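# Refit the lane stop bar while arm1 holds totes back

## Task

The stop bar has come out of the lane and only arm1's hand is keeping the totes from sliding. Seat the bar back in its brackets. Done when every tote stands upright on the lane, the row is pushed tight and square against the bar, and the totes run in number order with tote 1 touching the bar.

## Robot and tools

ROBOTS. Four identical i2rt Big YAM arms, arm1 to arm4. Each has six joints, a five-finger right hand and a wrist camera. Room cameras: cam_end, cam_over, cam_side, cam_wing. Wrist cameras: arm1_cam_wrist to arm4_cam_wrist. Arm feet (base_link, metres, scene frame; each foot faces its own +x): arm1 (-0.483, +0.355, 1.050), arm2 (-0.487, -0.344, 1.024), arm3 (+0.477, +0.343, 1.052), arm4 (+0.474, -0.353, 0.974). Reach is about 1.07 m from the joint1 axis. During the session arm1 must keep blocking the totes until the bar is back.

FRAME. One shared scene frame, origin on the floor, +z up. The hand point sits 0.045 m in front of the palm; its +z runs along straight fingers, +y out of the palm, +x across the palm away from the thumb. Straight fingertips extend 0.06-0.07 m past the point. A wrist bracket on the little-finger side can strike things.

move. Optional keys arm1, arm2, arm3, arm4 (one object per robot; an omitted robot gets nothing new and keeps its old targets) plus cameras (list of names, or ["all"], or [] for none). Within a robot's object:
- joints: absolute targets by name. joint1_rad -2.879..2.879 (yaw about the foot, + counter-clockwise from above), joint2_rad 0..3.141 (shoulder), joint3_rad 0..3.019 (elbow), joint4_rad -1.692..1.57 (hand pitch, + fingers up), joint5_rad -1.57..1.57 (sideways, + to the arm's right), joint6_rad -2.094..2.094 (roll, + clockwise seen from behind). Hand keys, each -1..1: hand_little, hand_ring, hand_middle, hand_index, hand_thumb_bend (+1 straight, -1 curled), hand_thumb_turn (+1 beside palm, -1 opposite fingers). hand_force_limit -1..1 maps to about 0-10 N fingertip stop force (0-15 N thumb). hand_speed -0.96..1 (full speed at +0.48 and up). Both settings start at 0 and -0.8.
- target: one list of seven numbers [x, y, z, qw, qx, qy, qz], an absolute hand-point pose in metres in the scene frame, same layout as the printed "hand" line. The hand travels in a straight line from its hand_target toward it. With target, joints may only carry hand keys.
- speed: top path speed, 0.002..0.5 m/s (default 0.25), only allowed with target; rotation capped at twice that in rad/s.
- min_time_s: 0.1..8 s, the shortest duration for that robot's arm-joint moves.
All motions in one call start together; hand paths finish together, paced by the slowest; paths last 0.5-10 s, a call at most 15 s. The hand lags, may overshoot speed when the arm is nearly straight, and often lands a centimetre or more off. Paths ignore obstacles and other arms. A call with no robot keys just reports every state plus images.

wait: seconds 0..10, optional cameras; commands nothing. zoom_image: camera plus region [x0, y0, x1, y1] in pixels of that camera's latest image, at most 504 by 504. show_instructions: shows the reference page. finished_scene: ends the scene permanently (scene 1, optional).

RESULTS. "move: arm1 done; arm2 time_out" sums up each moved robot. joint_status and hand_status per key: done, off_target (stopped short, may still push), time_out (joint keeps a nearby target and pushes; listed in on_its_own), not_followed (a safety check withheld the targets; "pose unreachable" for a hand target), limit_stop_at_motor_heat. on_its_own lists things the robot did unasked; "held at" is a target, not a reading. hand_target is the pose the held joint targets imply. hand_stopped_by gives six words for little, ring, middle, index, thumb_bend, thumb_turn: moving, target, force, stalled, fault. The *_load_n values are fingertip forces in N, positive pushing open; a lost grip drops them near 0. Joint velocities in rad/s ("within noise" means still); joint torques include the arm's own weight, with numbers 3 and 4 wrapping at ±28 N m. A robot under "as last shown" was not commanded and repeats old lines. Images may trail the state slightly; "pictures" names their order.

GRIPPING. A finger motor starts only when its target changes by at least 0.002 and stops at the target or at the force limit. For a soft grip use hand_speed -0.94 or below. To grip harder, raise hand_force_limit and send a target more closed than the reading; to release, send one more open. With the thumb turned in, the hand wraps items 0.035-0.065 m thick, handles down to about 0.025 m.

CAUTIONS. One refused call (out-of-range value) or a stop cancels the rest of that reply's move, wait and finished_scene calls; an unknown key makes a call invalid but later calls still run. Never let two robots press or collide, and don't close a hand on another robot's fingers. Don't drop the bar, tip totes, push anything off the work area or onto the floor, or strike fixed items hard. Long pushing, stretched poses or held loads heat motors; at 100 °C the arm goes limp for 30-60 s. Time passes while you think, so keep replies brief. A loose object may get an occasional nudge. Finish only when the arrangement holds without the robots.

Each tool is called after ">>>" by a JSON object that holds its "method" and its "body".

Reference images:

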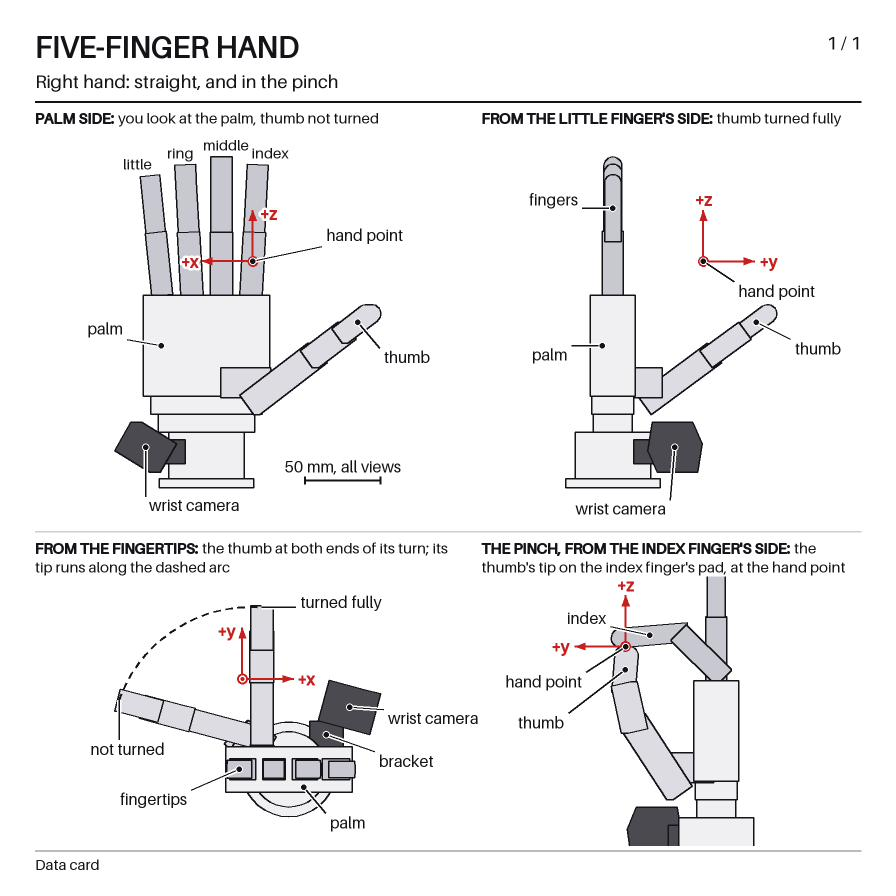

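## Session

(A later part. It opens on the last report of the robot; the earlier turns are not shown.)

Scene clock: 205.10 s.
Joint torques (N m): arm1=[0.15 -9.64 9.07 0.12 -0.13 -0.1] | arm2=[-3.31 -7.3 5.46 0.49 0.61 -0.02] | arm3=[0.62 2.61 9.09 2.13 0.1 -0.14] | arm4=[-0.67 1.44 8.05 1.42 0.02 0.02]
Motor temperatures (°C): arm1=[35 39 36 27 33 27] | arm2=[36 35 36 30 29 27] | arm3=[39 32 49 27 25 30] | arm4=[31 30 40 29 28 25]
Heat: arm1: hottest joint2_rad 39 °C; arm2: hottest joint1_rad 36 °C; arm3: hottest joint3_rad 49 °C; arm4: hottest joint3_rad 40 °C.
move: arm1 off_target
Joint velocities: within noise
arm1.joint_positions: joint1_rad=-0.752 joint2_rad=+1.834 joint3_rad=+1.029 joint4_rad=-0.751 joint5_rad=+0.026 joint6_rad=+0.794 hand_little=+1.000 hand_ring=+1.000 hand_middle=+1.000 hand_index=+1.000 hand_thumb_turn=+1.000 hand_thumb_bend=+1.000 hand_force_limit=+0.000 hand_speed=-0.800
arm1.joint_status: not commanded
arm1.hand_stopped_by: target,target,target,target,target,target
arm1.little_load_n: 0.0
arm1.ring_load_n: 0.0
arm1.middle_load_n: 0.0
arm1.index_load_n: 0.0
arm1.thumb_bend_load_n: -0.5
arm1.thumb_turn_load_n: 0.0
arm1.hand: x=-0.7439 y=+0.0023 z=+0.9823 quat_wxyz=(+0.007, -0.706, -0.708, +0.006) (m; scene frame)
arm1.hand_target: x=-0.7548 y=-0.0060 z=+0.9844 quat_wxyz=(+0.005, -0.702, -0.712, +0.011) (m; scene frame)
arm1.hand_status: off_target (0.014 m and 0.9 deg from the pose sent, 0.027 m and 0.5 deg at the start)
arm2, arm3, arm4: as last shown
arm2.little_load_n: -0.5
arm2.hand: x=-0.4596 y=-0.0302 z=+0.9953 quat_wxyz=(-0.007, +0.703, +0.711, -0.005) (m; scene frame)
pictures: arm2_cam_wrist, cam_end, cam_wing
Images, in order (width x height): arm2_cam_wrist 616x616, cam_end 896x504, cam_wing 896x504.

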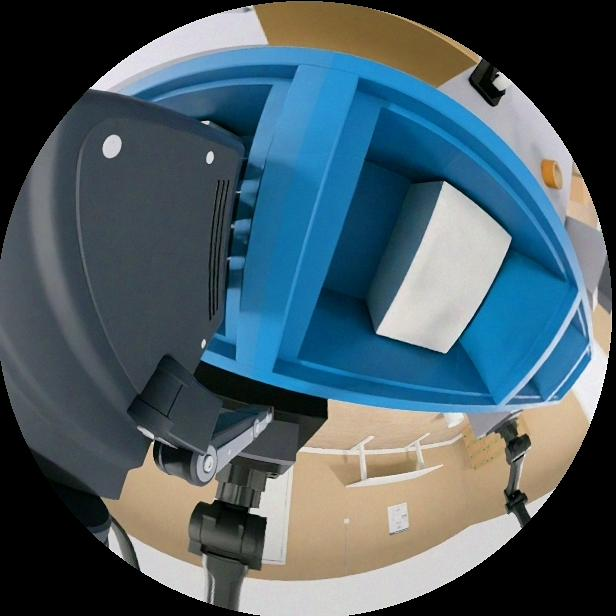

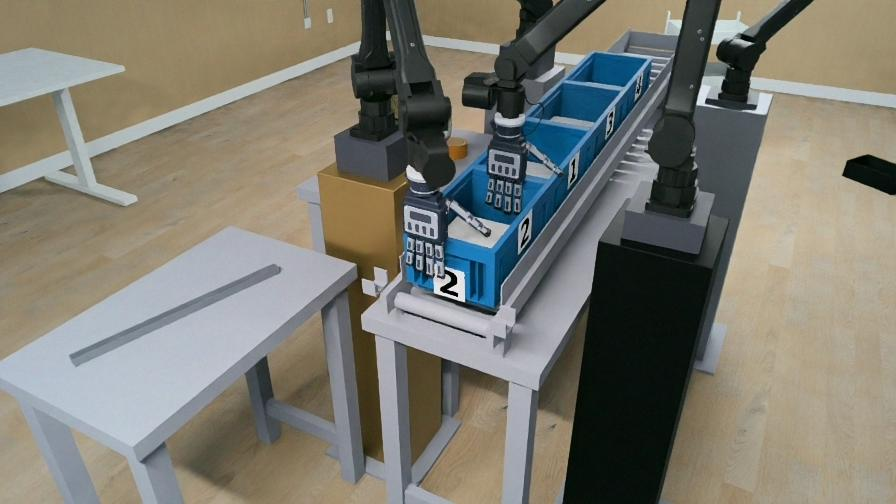

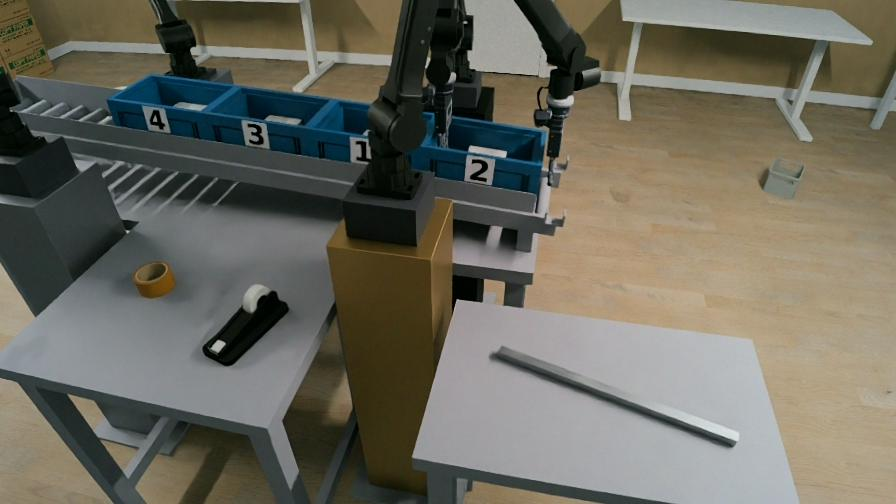

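>>> {"method": "move", "body": {"arm1": {"target": [-0.80, 0.02, 1.16, 0.005, -0.702, -0.712, 0.011], "speed": 0.2}, "arm2": {"target": [-0.37, -0.03, 0.996, 0.0, 0.7071, 0.7071, 0.0], "speed": 0.06}, "cameras": ["arm2_cam_wrist", "arm1_cam_wrist", "cam_wing", "cam_over"]}}

Scene clock: 296.83 s.
Joint torques (N m): arm1=[-0.38 -10.64 11.25 -0.05 -0.13 -0.1] | arm2=[-2.43 -8.23 7.06 -0.24 0.54 0.02] | arm3=[0.38 2.49 9.05 2.04 0.1 -0.16] | arm4=[-0.62 1.38 8.01 1.42 0.01 0.01]
Motor temperatures (°C): arm1=[35 38 37 27 31 27] | arm2=[36 35 34 30 30 26] | arm3=[39 32 49 27 25 30] | arm4=[31 30 40 29 27 25]
Heat: arm1: hottest joint2_rad 38 °C; arm2: hottest joint1_rad 36 °C; arm3: hottest joint3_rad 49 °C; arm4: hottest joint3_rad 40 °C.
move: arm1 off_target; arm2 off_target
Joint velocities: within noise
arm1.joint_positions: joint1_rad=-0.851 joint2_rad=+1.637 joint3_rad=+1.267 joint4_rad=-1.208 joint5_rad=+0.024 joint6_rad=+0.693 hand_little=+1.000 hand_ring=+1.000 hand_middle=+1.000 hand_index=+1.000 hand_thumb_turn=+1.000 hand_thumb_bend=+1.000 hand_force_limit=+0.000 hand_speed=-0.800
arm1.joint_status: not commanded
arm1.hand_stopped_by: target,target,target,target,target,target
arm1.little_load_n: 0.0
arm1.ring_load_n: 0.0
arm1.middle_load_n: 0.0
arm1.index_load_n: 0.0
arm1.thumb_bend_load_n: 0.0
arm1.thumb_turn_load_n: 0.0
arm1.hand: x=-0.7863 y=+0.0277 z=+1.1452 quat_wxyz=(+0.005, -0.706, -0.708, -0.006) (m; scene frame)
arm1.hand_target: x=-0.7996 y=+0.0205 z=+1.1601 quat_wxyz=(+0.005, -0.702, -0.712, +0.011) (m; scene frame)
arm1.hand_status: off_target (0.022 m and 2.0 deg from the pose sent, 0.187 m and 0.9 deg at the start)
arm2.joint_positions: joint1_rad=-0.181 joint2_rad=+1.546 joint3_rad=+0.746 joint4_rad=-0.777 joint5_rad=-0.022 joint6_rad=-1.718 hand_little=+1.000 hand_ring=+1.000 hand_middle=+1.000 hand_index=+1.000 hand_thumb_turn=+1.000 hand_thumb_bend=+1.000 hand_force_limit=+0.000 hand_speed=-0.800
arm2.joint_status: not commanded
arm2.hand_stopped_by: target,target,target,target,target,target
arm2.little_load_n: 0.0
arm2.ring_load_n: 0.0
arm2.middle_load_n: 0.0
arm2.index_load_n: 0.0
arm2.thumb_bend_load_n: 0.0
arm2.thumb_turn_load_n: 0.0
arm2.hand: x=-0.3825 y=-0.0321 z=+0.9955 quat_wxyz=(-0.007, +0.704, +0.710, -0.003) (m; scene frame)
arm2.hand_target: x=-0.3703 y=-0.0303 z=+0.9961 quat_wxyz=(+0.000, +0.707, +0.707, +0.000) (m; scene frame)
arm2.hand_status: off_target (0.013 m and 1.1 deg from the pose sent, 0.090 m and 1.2 deg at the start)
arm3, arm4: as last shown
pictures: arm1_cam_wrist, arm2_cam_wrist, cam_over, cam_wing
Images, in order (width x height): arm1_cam_wrist 616x616, arm2_cam_wrist 616x616, cam_over 896x504, cam_wing 896x504.

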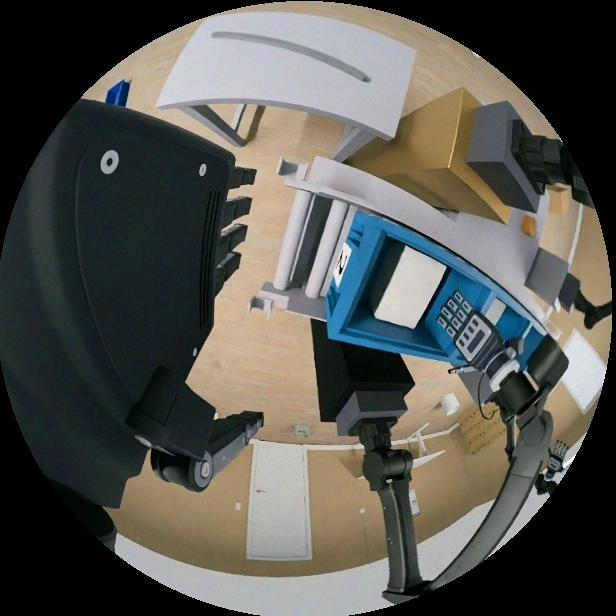

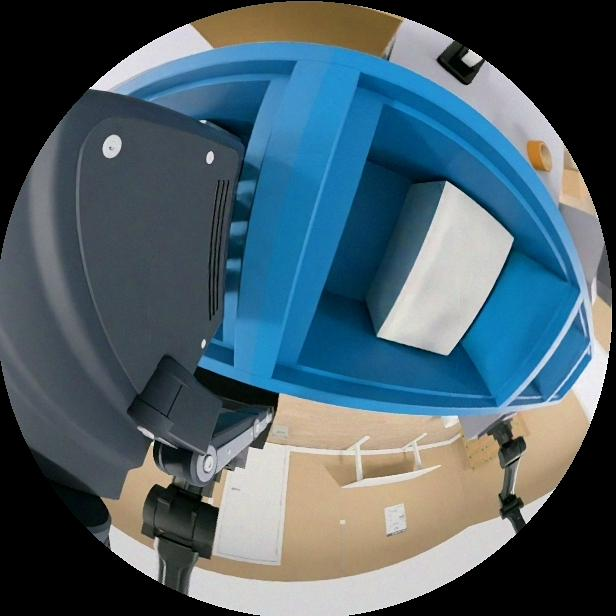

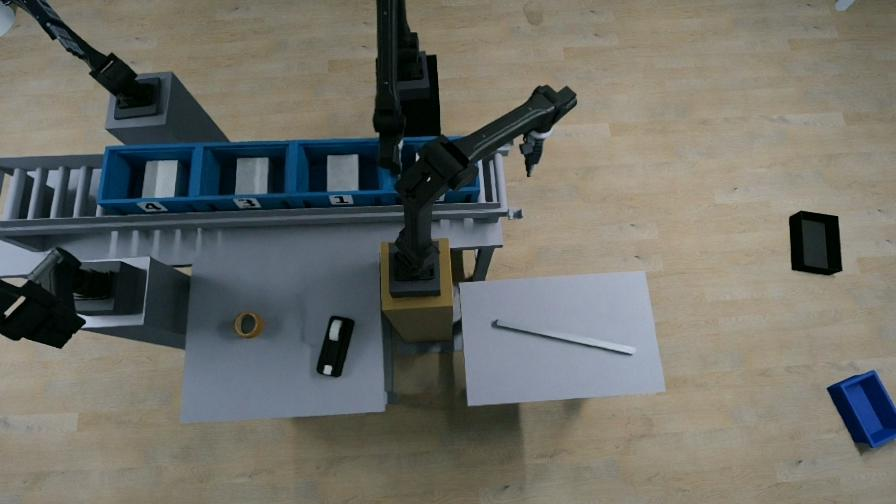

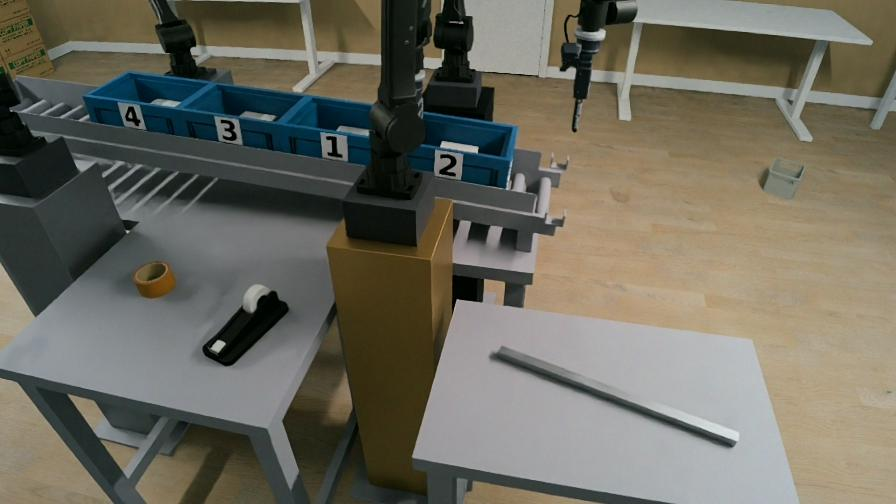

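>>> {"method": "move", "body": {"arm1": {"target": [-0.93, 0.40, 1.08, 0.3802, -0.918, 0.1046, -0.0433], "speed": 0.3, "joints": {"hand_thumb_turn": -1.0, "hand_thumb_bend": 0.3}}, "cameras": ["arm1_cam_wrist", "cam_over", "cam_end", "cam_wing"]}}

Scene clock: 351.33 s.
Joint torques (N m): arm1=[-0.85 -8.94 9.65 -0.65 0.79 0.18] | arm2=[-2.08 -7.53 6.91 -0.42 0.6 0.06] | arm3=[0.56 2.49 9.09 2.03 0.1 -0.14] | arm4=[-0.79 1.55 8.06 1.47 0.03 0.03]
Motor temperatures (°C): arm1=[34 40 40 27 31 27] | arm2=[36 35 34 29 30 26] | arm3=[38 32 49 27 25 30] | arm4=[31 30 41 28 27 25]
Heat: arm1: hottest joint2_rad 40 °C; arm2: hottest joint1_rad 36 °C; arm3: hottest joint3_rad 49 °C; arm4: hottest joint3_rad 41 °C.
move: arm1 off_target
Joint velocities: within noise
arm1.joint_positions: joint1_rad=-1.418 joint2_rad=+1.700 joint3_rad=+1.092 joint4_rad=-1.302 joint5_rad=+0.729 joint6_rad=+2.039 hand_little=+1.000 hand_ring=+1.000 hand_middle=+1.000 hand_index=+1.000 hand_thumb_turn=-1.000 hand_thumb_bend=+0.300 hand_force_limit=+0.000 hand_speed=-0.800
arm1.joint_status: all done
arm1.hand_stopped_by: target,target,target,target,target,target
arm1.little_load_n: 0.0
arm1.ring_load_n: 0.0
arm1.middle_load_n: 0.0
arm1.index_load_n: 0.0
arm1.thumb_bend_load_n: 0.0
arm1.thumb_turn_load_n: 0.0
arm1.hand: x=-0.9143 y=+0.3991 z=+1.0746 quat_wxyz=(+0.380, -0.919, +0.093, -0.052) (m; scene frame)
arm1.hand_target: x=-0.9295 y=+0.4000 z=+1.0801 quat_wxyz=(+0.380, -0.918, +0.104, -0.043) (m; scene frame)
arm1.hand_status: off_target (0.017 m and 1.6 deg from the pose sent, 0.404 m and 109.7 deg at the start)
arm2, arm3, arm4: as last shown
arm2.thumb_bend_load_n: -0.5
pictures: arm1_cam_wrist, cam_end, cam_over, cam_wing
Images, in order (width x height): arm1_cam_wrist 616x616, cam_end 896x504, cam_over 896x504, cam_wing 896x504.

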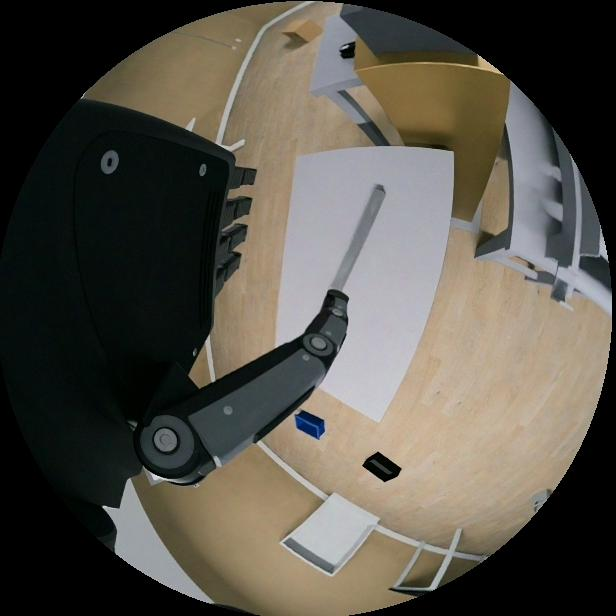

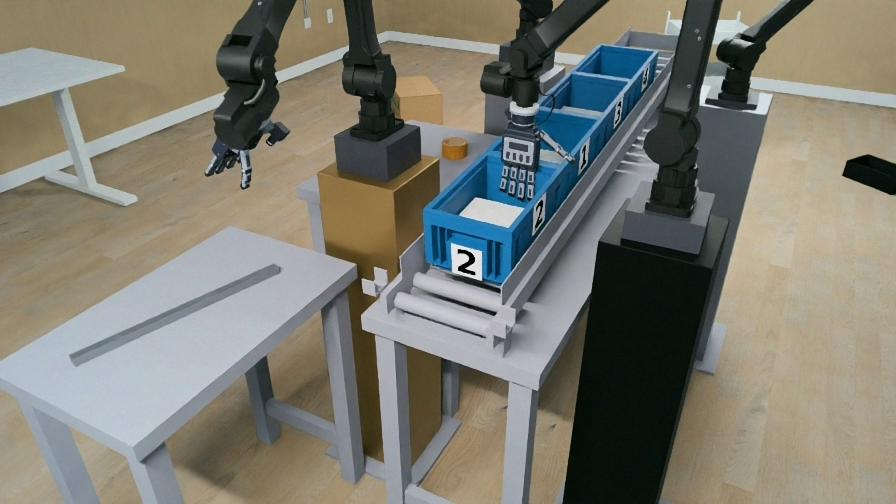

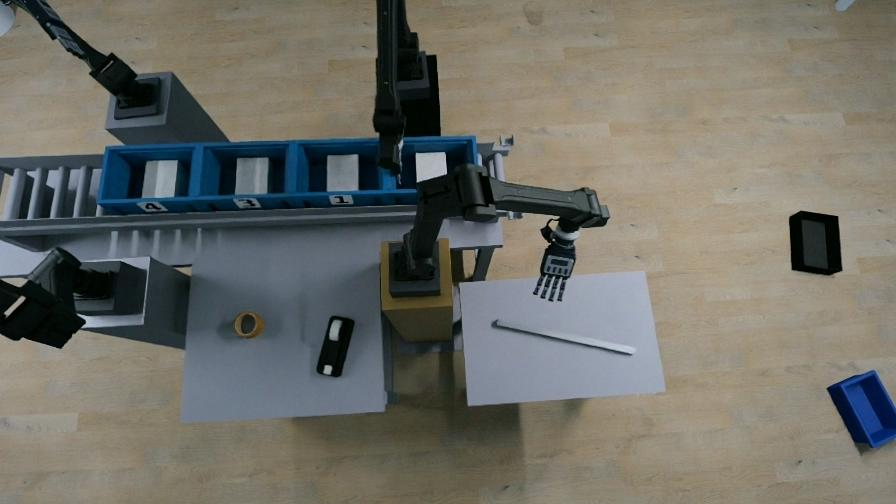

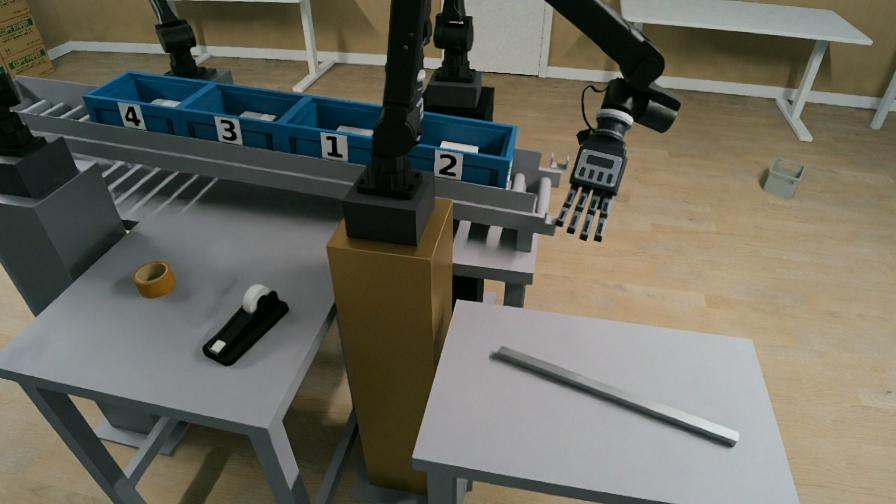

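>>> {"method": "zoom_image", "body": {"camera": "arm1_cam_wrist", "region": [260, 120, 480, 440]}}

>>> {"method": "zoom_image", "body": {"camera": "cam_over", "region": [400, 110, 580, 240]}}

>>> {"method": "zoom_image", "body": {"camera": "cam_end", "region": [350, 200, 560, 360]}}

Scaled by 1.575 from the camera's 616x616 image, which has a finer 880x880 frame.

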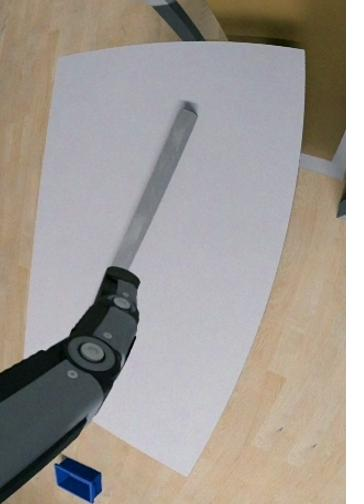

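Scaled by 2.800 from the camera's 896x504 image, which has a finer 1280x720 frame.

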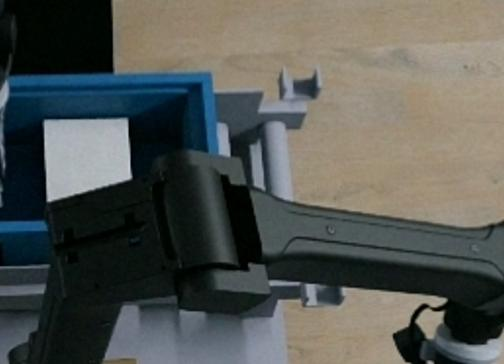

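Scaled by 2.400 from the camera's 896x504 image, which has a finer 1280x720 frame.

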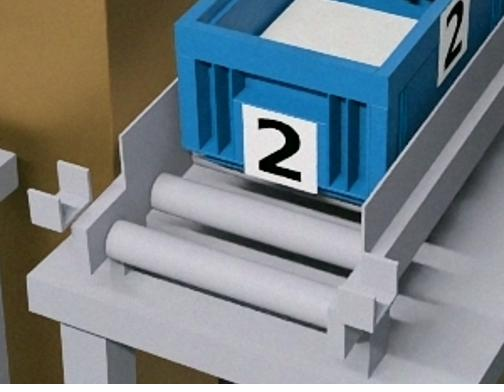

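>>> {"method": "move", "body": {"arm1": {"target": [-0.975, 0.565, 0.90, 0.3797, -0.9165, 0.1166, -0.0483], "speed": 0.2}, "cameras": ["arm1_cam_wrist", "cam_over", "cam_end", "cam_wing"]}}

Scene clock: 428.20 s.
Joint torques (N m): arm1=[-0.03 -11.46 6.86 0.68 0.71 -0.11] | arm2=[-2.02 -8.29 6.99 -0.18 0.56 0] | arm3=[0.56 2.55 9.06 2.07 0.09 -0.15] | arm4=[-0.67 1.49 8.05 1.48 0.02 0.02]
Motor temperatures (°C): arm1=[34 38 39 26 31 27] | arm2=[35 34 35 29 30 26] | arm3=[38 31 50 27 25 30] | arm4=[30 30 41 28 27 24]
Heat: arm1: hottest joint3_rad 39 °C; arm2: hottest joint1_rad 35 °C; arm3: hottest joint3_rad 50 °C; arm4: hottest joint3_rad 41 °C.
move: arm1 off_target
Joint velocities: within noise
arm1.joint_positions: joint1_rad=-1.769 joint2_rad=+2.099 joint3_rad=+1.138 joint4_rad=-0.655 joint5_rad=+0.791 joint6_rad=+1.631 hand_little=+1.000 hand_ring=+1.000 hand_middle=+1.000 hand_index=+1.000 hand_thumb_turn=-1.000 hand_thumb_bend=+0.300 hand_force_limit=+0.000 hand_speed=-0.800
arm1.joint_status: not commanded
arm1.hand_stopped_by: target,target,target,target,target,target
arm1.little_load_n: 0.0
arm1.ring_load_n: 0.0
arm1.middle_load_n: 0.0
arm1.index_load_n: 0.0
arm1.thumb_bend_load_n: 0.0
arm1.thumb_turn_load_n: 0.0
arm1.hand: x=-0.9605 y=+0.5612 z=+0.9003 quat_wxyz=(+0.380, -0.916, +0.119, -0.057) (m; scene frame)
arm1.hand_target: x=-0.9748 y=+0.5648 z=+0.9004 quat_wxyz=(+0.380, -0.916, +0.117, -0.048) (m; scene frame)
arm1.hand_status: off_target (0.015 m and 1.0 deg from the pose sent, 0.248 m and 2.7 deg at the start)
arm2: as last shown
arm2.thumb_bend_load_n: 0.0
arm3.joint_positions: joint1_rad=+0.850 joint2_rad=+0.647 joint3_rad=+1.398 joint4_rad=-1.276 joint5_rad=+0.028 joint6_rad=-1.190 hand_little=+1.000 hand_ring=+1.000 hand_middle=+1.000 hand_index=+1.000 hand_thumb_turn=+1.000 hand_thumb_bend=+1.000 hand_force_limit=+0.000 hand_speed=-0.800
arm3.joint_status: not commanded
arm3.hand_stopped_by: target,target,target,target,target,target
arm3.little_load_n: 0.0
arm3.ring_load_n: 0.0
arm3.middle_load_n: 0.0
arm3.index_load_n: 0.0
arm3.thumb_bend_load_n: 0.0
arm3.thumb_turn_load_n: 0.0
arm3.hand: x=+0.6286 y=+0.1386 z=+1.5457 quat_wxyz=(+0.107, +0.731, -0.470, +0.484) (m; scene frame)
arm3.hand_target: x=+0.6277 y=+0.1395 z=+1.5554 quat_wxyz=(+0.108, +0.726, -0.467, +0.493) (m; scene frame)
arm3.hand_status: not commanded
arm4.joint_positions: joint1_rad=+0.801 joint2_rad=+0.625 joint3_rad=+1.420 joint4_rad=-1.435 joint5_rad=+0.209 joint6_rad=-1.330 hand_little=+1.000 hand_ring=+1.000 hand_middle=+1.000 hand_index=+1.000 hand_thumb_turn=+1.000 hand_thumb_bend=+1.000 hand_force_limit=+0.000 hand_speed=-0.800
arm4.joint_status: not commanded
arm4.hand_stopped_by: target,target,target,target,target,target
arm4.little_load_n: 0.0
arm4.ring_load_n: 0.0
arm4.middle_load_n: 0.0
arm4.index_load_n: 0.0
arm4.thumb_bend_load_n: 0.0
arm4.thumb_turn_load_n: 0.0
arm4.hand: x=+0.3926 y=-0.1575 z=+1.4700 quat_wxyz=(-0.419, +0.453, +0.762, +0.196) (m; scene frame)
arm4.hand_target: x=+0.3937 y=-0.1584 z=+1.4788 quat_wxyz=(-0.429, +0.451, +0.757, +0.198) (m; scene frame)
arm4.hand_status: not commanded
pictures: arm1_cam_wrist, cam_end, cam_over, cam_wing
Images, in order (width x height): arm1_cam_wrist 616x616, cam_end 896x504, cam_over 896x504, cam_wing 896x504.

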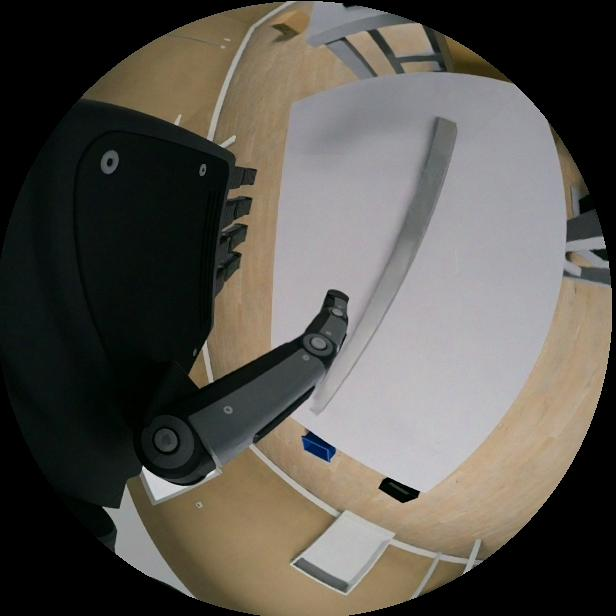

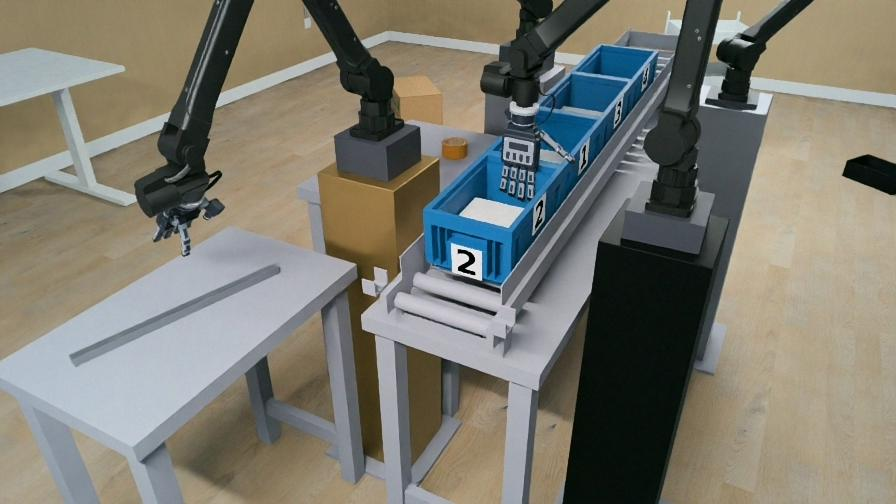

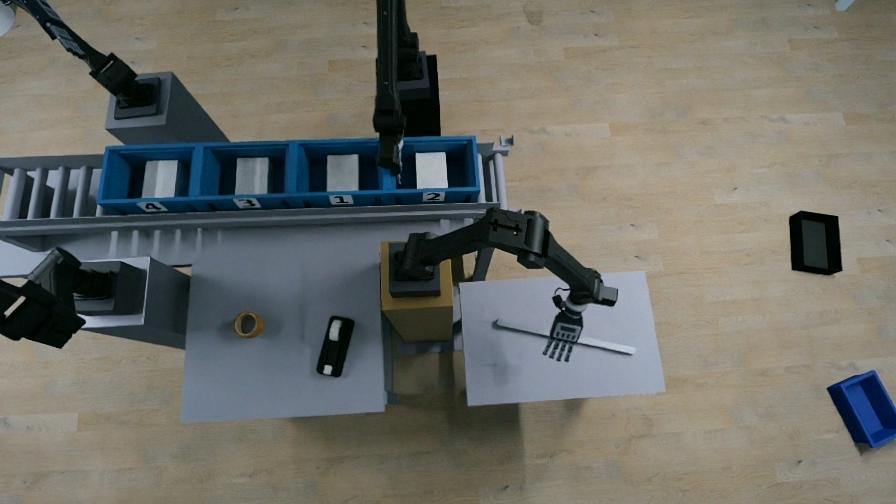

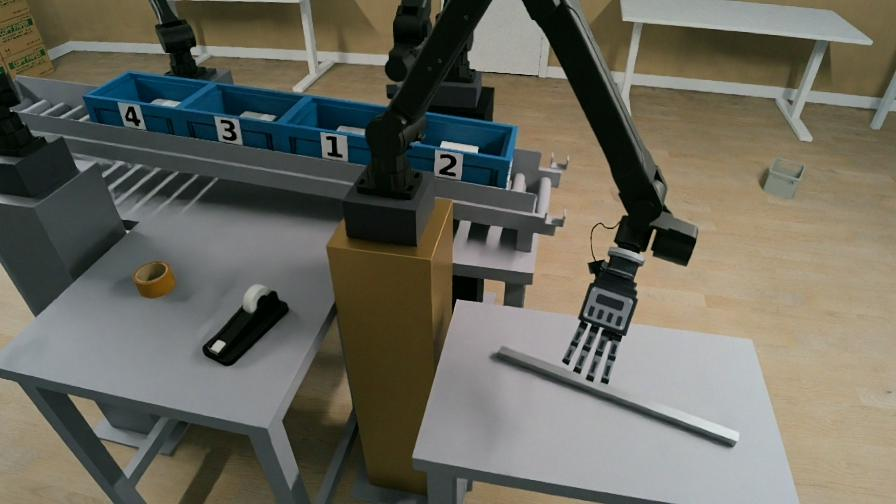

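>>> {"method": "move", "body": {"arm1": {"target": [-1.015, 0.568, 0.83, 0.3793, -0.9156, 0.1233, -0.0511], "speed": 0.12}, "cameras": ["arm1_cam_wrist", "cam_end", "cam_wing"]}}

Scene clock: 475.13 s.
Joint torques (N m): arm1=[-0.38 -14.04 6.79 0.43 0.58 0.17] | arm2=[-2.2 -7.41 7.08 -0.38 0.58 0.01] | arm3=[0.5 2.55 9.06 2 0.11 -0.14] | arm4=[-0.56 1.38 8.06 1.43 0.02 0.02]
Motor temperatures (°C): arm1=[33 41 38 26 31 27] | arm2=[35 34 35 29 30 26] | arm3=[38 31 50 27 25 29] | arm4=[30 30 41 28 27 24]
Heat: arm1: hottest joint2_rad 41 °C; arm2: hottest joint1_rad 35 °C; arm3: hottest joint3_rad 50 °C; arm4: hottest joint3_rad 41 °C.
move: arm1 off_target
Joint velocities: within noise
arm1.joint_positions: joint1_rad=-1.769 joint2_rad=+2.311 joint3_rad=+1.315 joint4_rad=-0.636 joint5_rad=+0.791 joint6_rad=+1.633 hand_little=+1.000 hand_ring=+1.000 hand_middle=+1.000 hand_index=+1.000 hand_thumb_turn=-1.000 hand_thumb_bend=+0.300 hand_force_limit=+0.000 hand_speed=-0.800
arm1.joint_status: not commanded
arm1.hand_stopped_by: target,target,target,target,target,target
arm1.little_load_n: 0.0
arm1.ring_load_n: 0.0
arm1.middle_load_n: 0.0
arm1.index_load_n: 0.0
arm1.thumb_bend_load_n: 0.0
arm1.thumb_turn_load_n: 0.0
arm1.hand: x=-1.0000 y=+0.5696 z=+0.8331 quat_wxyz=(+0.379, -0.916, +0.116, -0.064) (m; scene frame)
arm1.hand_target: x=-1.0146 y=+0.5679 z=+0.8303 quat_wxyz=(+0.379, -0.916, +0.123, -0.051) (m; scene frame)
arm1.hand_status: off_target (0.015 m and 1.7 deg from the pose sent, 0.089 m and 0.9 deg at the start)
arm2, arm3, arm4: as last shown
pictures: arm1_cam_wrist, cam_end, cam_wing
Images, in order (width x height): arm1_cam_wrist 616x616, cam_end 896x504, cam_wing 896x504.

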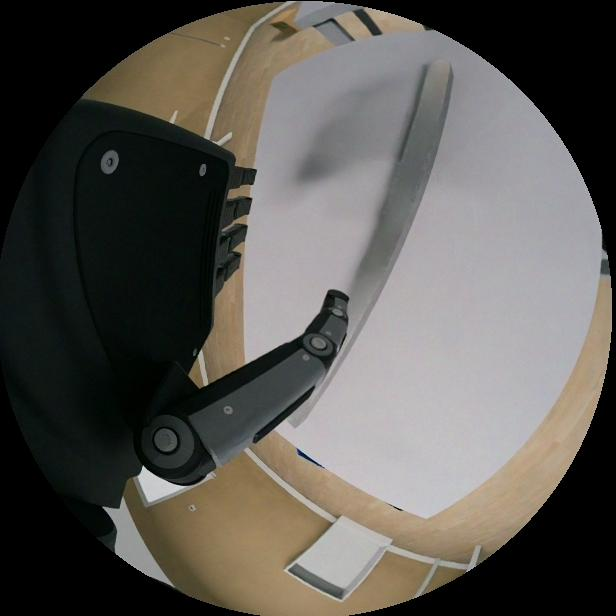

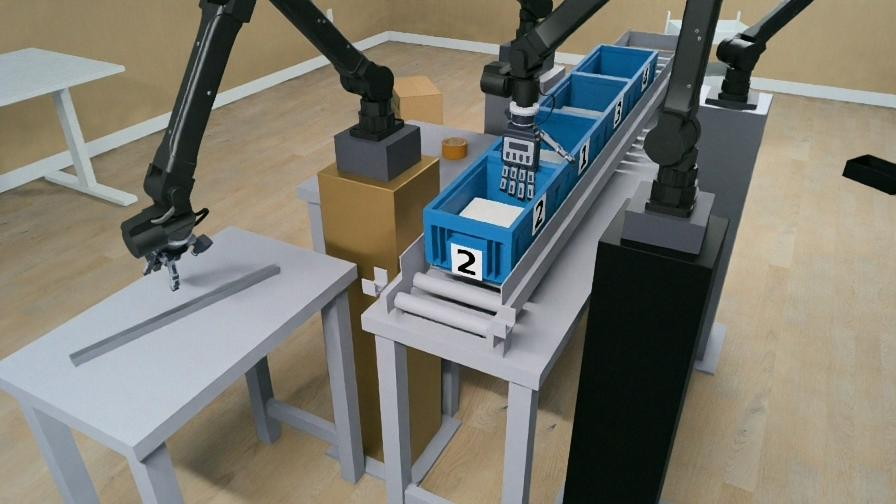

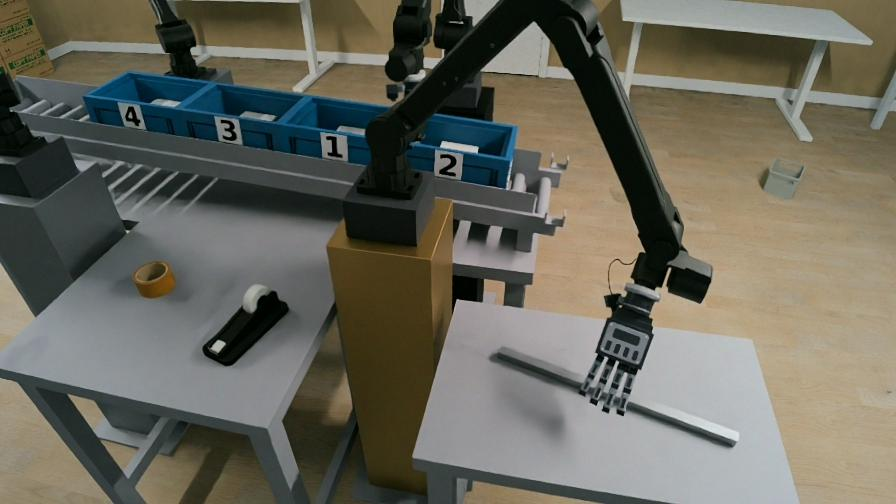

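>>> {"method": "move", "body": {"arm1": {"target": [-1.017, 0.557, 0.777, 0.3793, -0.9156, 0.1233, -0.0511], "speed": 0.08}, "cameras": ["arm1_cam_wrist", "cam_end", "cam_wing"]}}

>>> {"method": "zoom_image", "body": {"camera": "cam_end", "region": [60, 200, 300, 380]}}

>>> {"method": "zoom_image", "body": {"camera": "cam_wing", "region": [500, 250, 760, 470]}}

Scene clock: 495.63 s.
Joint torques (N m): arm1=[-0.67 -13.92 6.04 0.69 0.59 0.2] | arm2=[-1.79 -8 7.12 -0.2 0.59 0.01] | arm3=[0.67 2.61 9.14 2.09 0.08 -0.14] | arm4=[-0.67 1.32 8.01 1.43 0.01 0.02]
Motor temperatures (°C): arm1=[33 41 37 26 31 27] | arm2=[35 34 35 29 30 26] | arm3=[38 31 50 27 25 29] | arm4=[30 30 41 28 27 24]
Heat: arm1: hottest joint2_rad 41 °C; arm2: hottest joint1_rad 35 °C; arm3: hottest joint3_rad 50 °C; arm4: hottest joint3_rad 41 °C.
move: arm1 off_target
Joint velocities: within noise
arm1.joint_positions: joint1_rad=-1.748 joint2_rad=+2.431 joint3_rad=+1.367 joint4_rad=-0.590 joint5_rad=+0.791 joint6_rad=+1.661 hand_little=+1.000 hand_ring=+1.000 hand_middle=+1.000 hand_index=+1.000 hand_thumb_turn=-1.000 hand_thumb_bend=+0.300 hand_force_limit=+0.000 hand_speed=-0.800
arm1.joint_status: not commanded
arm1.hand_stopped_by: target,target,target,target,target,target
arm1.little_load_n: 0.0
arm1.ring_load_n: 0.0
arm1.middle_load_n: 0.0
arm1.index_load_n: 0.0
arm1.thumb_bend_load_n: 0.0
arm1.thumb_turn_load_n: 0.5
arm1.hand: x=-1.0032 y=+0.5588 z=+0.7814 quat_wxyz=(+0.379, -0.916, +0.115, -0.064) (m; scene frame)
arm1.hand_target: x=-1.0166 y=+0.5569 z=+0.7774 quat_wxyz=(+0.379, -0.916, +0.123, -0.051) (m; scene frame)
arm1.hand_status: off_target (0.015 m and 1.8 deg from the pose sent, 0.060 m and 1.7 deg at the start)
arm2, arm3, arm4: as last shown
arm2.index_load_n: 0.5
arm4.little_load_n: -0.5
pictures: arm1_cam_wrist, cam_end, cam_wing
Images, in order (width x height): arm1_cam_wrist 616x616, cam_end 896x504, cam_wing 896x504.

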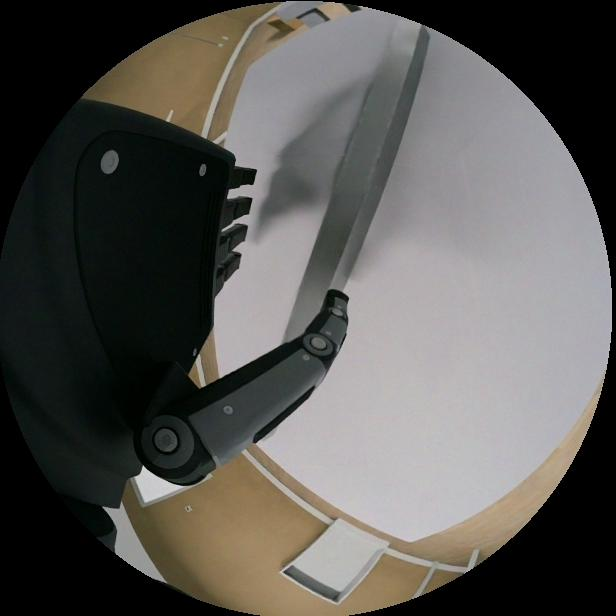

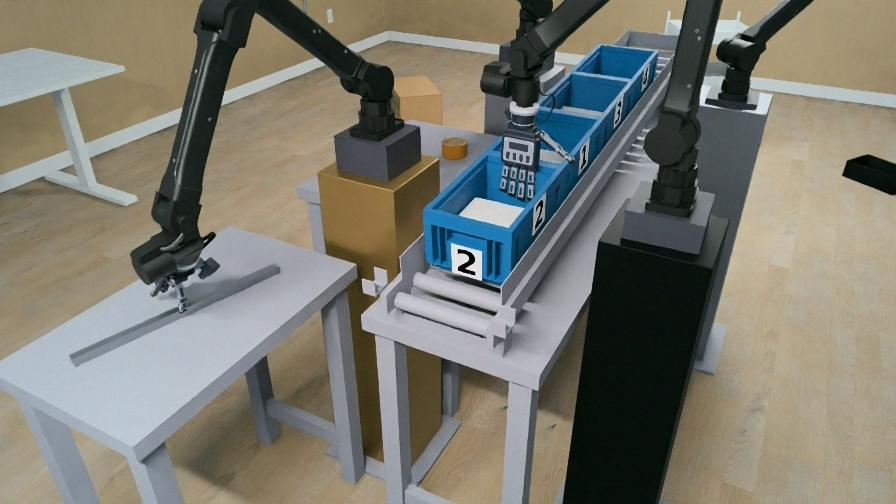

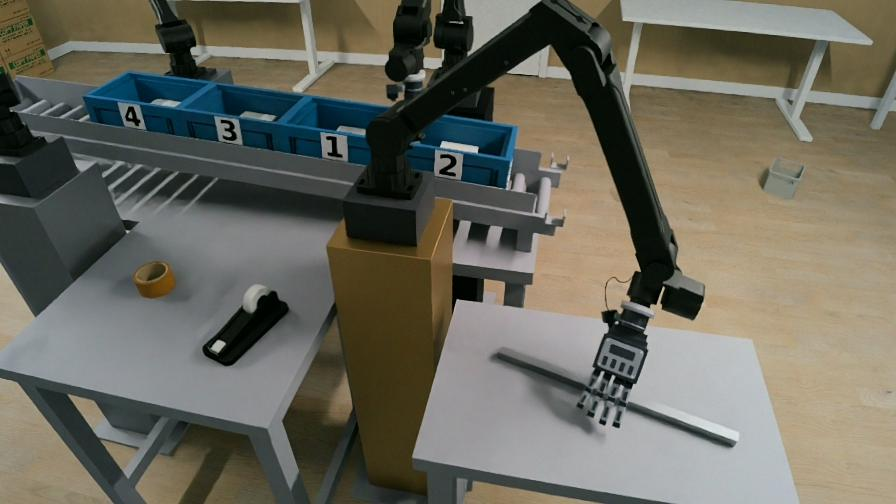

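Scaled by 2.100 from the camera's 896x504 image, which has a finer 1280x720 frame.

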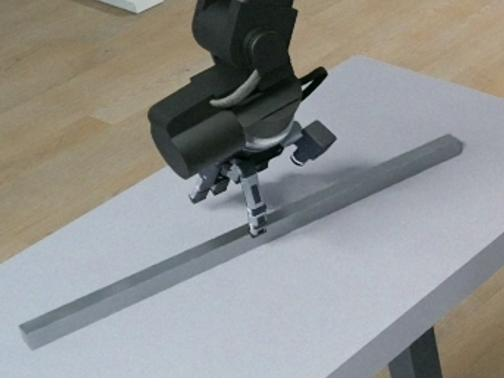

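Scaled by 1.938 from the camera's 896x504 image, which has a finer 1280x720 frame.

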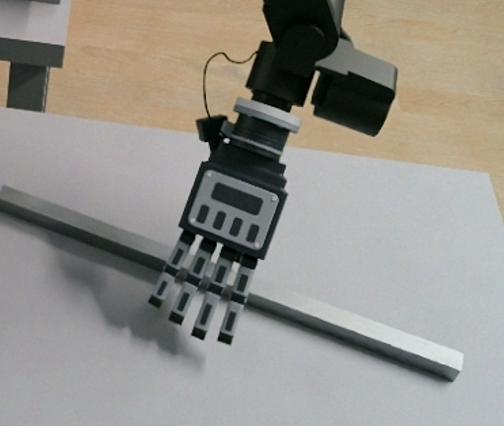

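>>> {"method": "zoom_image", "body": {"camera": "arm1_cam_wrist", "region": [250, 180, 430, 360]}}

Scaled by 2.800 from the camera's 616x616 image, which has a finer 880x880 frame.

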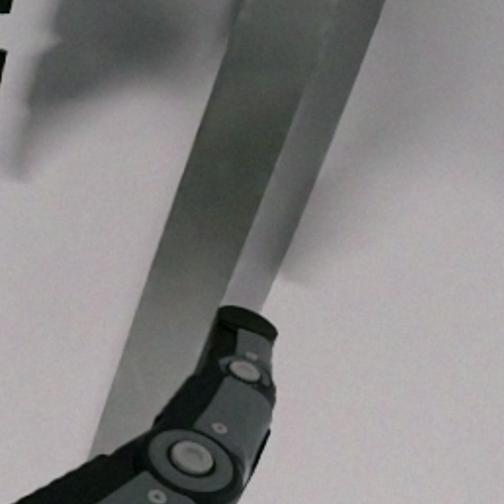

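>>> {"method": "move", "body": {"arm1": {"target": [-1.0177, 0.554, 0.763, 0.3793, -0.9156, 0.1233, -0.0511], "speed": 0.06}}}

>>> {"method": "move", "body": {"arm1": {"joints": {"hand_index": 0.2, "hand_middle": 0.2, "hand_ring": 0.2, "hand_little": 0.2}}, "cameras": ["arm1_cam_wrist", "cam_end", "cam_wing"]}}

>>> {"method": "zoom_image", "body": {"camera": "cam_end", "region": [100, 220, 260, 340]}}

>>> {"method": "zoom_image", "body": {"camera": "arm1_cam_wrist", "region": [200, 180, 430, 410]}}

Scene clock: 538.07 s.
Joint torques (N m): arm1=[0.32 -14.33 5.87 0.66 0.54 0.25] | arm2=[-2.14 -7.88 7.1 -0.13 0.57 0.02] | arm3=[0.44 2.37 9.13 2.02 0.08 -0.15] | arm4=[-0.67 1.44 8.05 1.4 0.01 0.02]
Motor temperatures (°C): arm1=[33 44 36 26 31 27] | arm2=[35 34 35 29 30 26] | arm3=[38 31 50 27 25 29] | arm4=[30 29 41 27 27 24]
Heat: arm1: hottest joint2_rad 44 °C; arm2: hottest joint1_rad 35 °C; arm3: hottest joint3_rad 50 °C; arm4: hottest joint3_rad 41 °C.
move: arm1 off_target
Joint velocities: within noise
arm1.joint_positions: joint1_rad=-1.743 joint2_rad=+2.463 joint3_rad=+1.383 joint4_rad=-0.579 joint5_rad=+0.791 joint6_rad=+1.669 hand_little=+1.000 hand_ring=+1.000 hand_middle=+1.000 hand_index=+1.000 hand_thumb_turn=-1.000 hand_thumb_bend=+0.300 hand_force_limit=+0.000 hand_speed=-0.800
arm1.joint_status: not commanded
arm1.hand_stopped_by: target,target,target,target,target,target
arm1.little_load_n: 0.0
arm1.ring_load_n: 0.0
arm1.middle_load_n: 0.0
arm1.index_load_n: 0.0
arm1.thumb_bend_load_n: 0.0
arm1.thumb_turn_load_n: 0.0
arm1.hand: x=-1.0046 y=+0.5562 z=+0.7682 quat_wxyz=(+0.380, -0.916, +0.116, -0.064) (m; scene frame)
arm1.hand_target: x=-1.0173 y=+0.5539 z=+0.7633 quat_wxyz=(+0.379, -0.916, +0.123, -0.051) (m; scene frame)
arm1.hand_status: off_target (0.014 m and 1.7 deg from the pose sent, 0.024 m and 1.8 deg at the start)
arm2, arm3, arm4: as last shown
arm2.index_load_n: 0.0
arm4.little_load_n: 0.0
pictures: none

Scene clock: 540.00 s.
Joint torques (N m): arm1=[0.56 -14.45 5.97 0.75 -0.63 0.06] | arm2=[-2.55 -8.41 7.12 -0.2 0.56 -0.03] | arm3=[0.62 2.55 9.09 2.06 0.08 -0.13] | arm4=[-0.56 1.26 8.02 1.4 0.02 0.02]
Motor temperatures (°C): arm1=[33 43 36 26 31 27] | arm2=[35 34 35 29 30 26] | arm3=[38 31 50 27 25 29] | arm4=[30 29 41 27 27 24]
Heat: arm1: hottest joint2_rad 43 °C; arm2: hottest joint1_rad 35 °C; arm3: hottest joint3_rad 50 °C; arm4: hottest joint3_rad 41 °C.
move: arm1 off_target
Joint velocities: within noise
arm1.joint_positions: joint1_rad=-1.746 joint2_rad=+2.461 joint3_rad=+1.385 joint4_rad=-0.579 joint5_rad=+0.820 joint6_rad=+1.679 hand_little=+0.200 hand_ring=+0.394 hand_middle=+0.707 hand_index=+0.504 hand_thumb_turn=-1.000 hand_thumb_bend=+0.300 hand_force_limit=+0.000 hand_speed=-0.800
arm1.joint_status: hand_ring off_target (ended at +0.394, target +0.200); hand_middle off_target (ended at +0.707, target +0.200); hand_index off_target (ended at +0.504, target +0.200); the others done
arm1.hand_stopped_by: target,force,force,force,target,target
arm1.little_load_n: 0.0
arm1.ring_load_n: 3.5
arm1.middle_load_n: -0.5
arm1.index_load_n: 0.0
arm1.thumb_bend_load_n: 1.0
arm1.thumb_turn_load_n: 0.0
arm1.hand: x=-1.0054 y=+0.5639 z=+0.7727 quat_wxyz=(+0.394, -0.909, +0.121, -0.061) (m; scene frame)
arm1.hand_target: x=-1.0174 y=+0.5539 z=+0.7633 quat_wxyz=(+0.379, -0.916, +0.123, -0.051) (m; scene frame)
arm1.hand_status: not commanded
arm2, arm3, arm4: as last shown
pictures: arm1_cam_wrist, cam_end, cam_wing
Images, in order (width x height): arm1_cam_wrist 616x616, cam_end 896x504, cam_wing 896x504.

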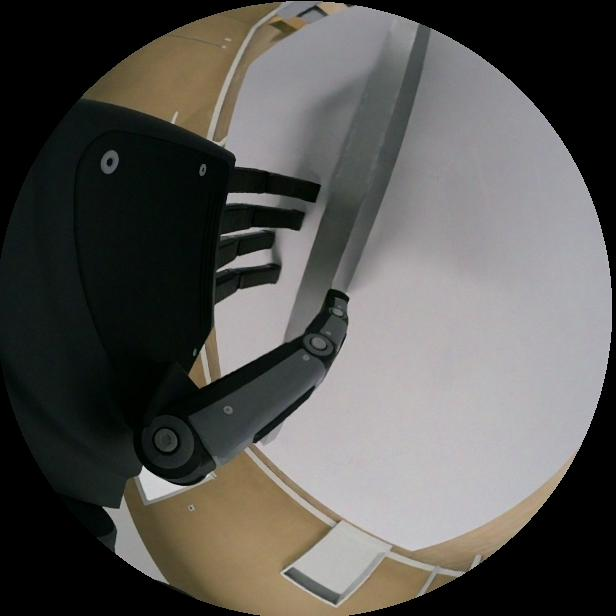

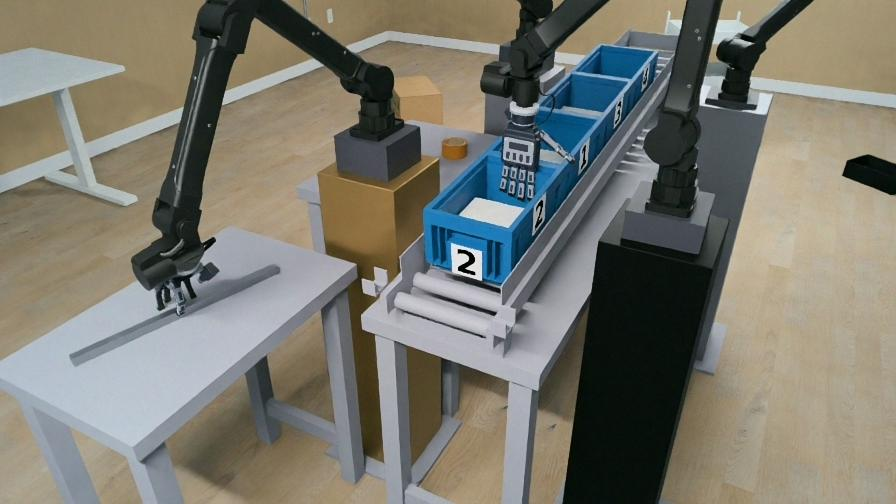

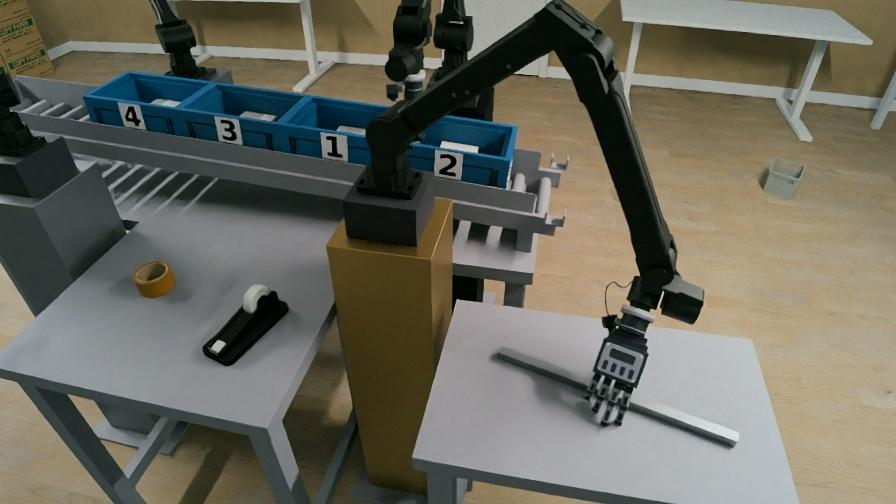

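Scaled by 3.150 from the camera's 896x504 image, which has a finer 1280x720 frame.

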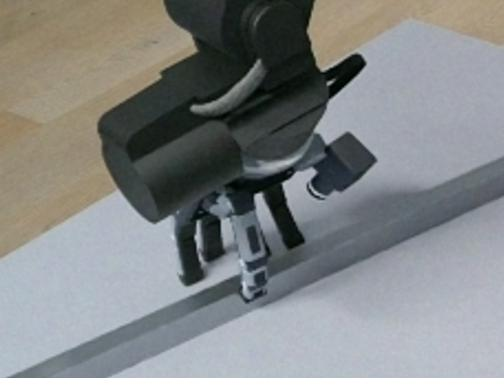

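Scaled by 2.191 from the camera's 616x616 image, which has a finer 880x880 frame.

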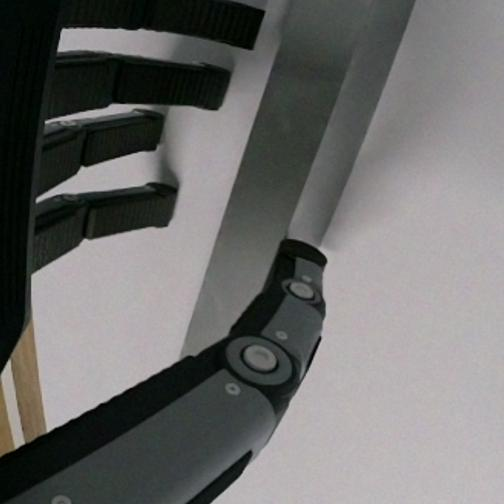

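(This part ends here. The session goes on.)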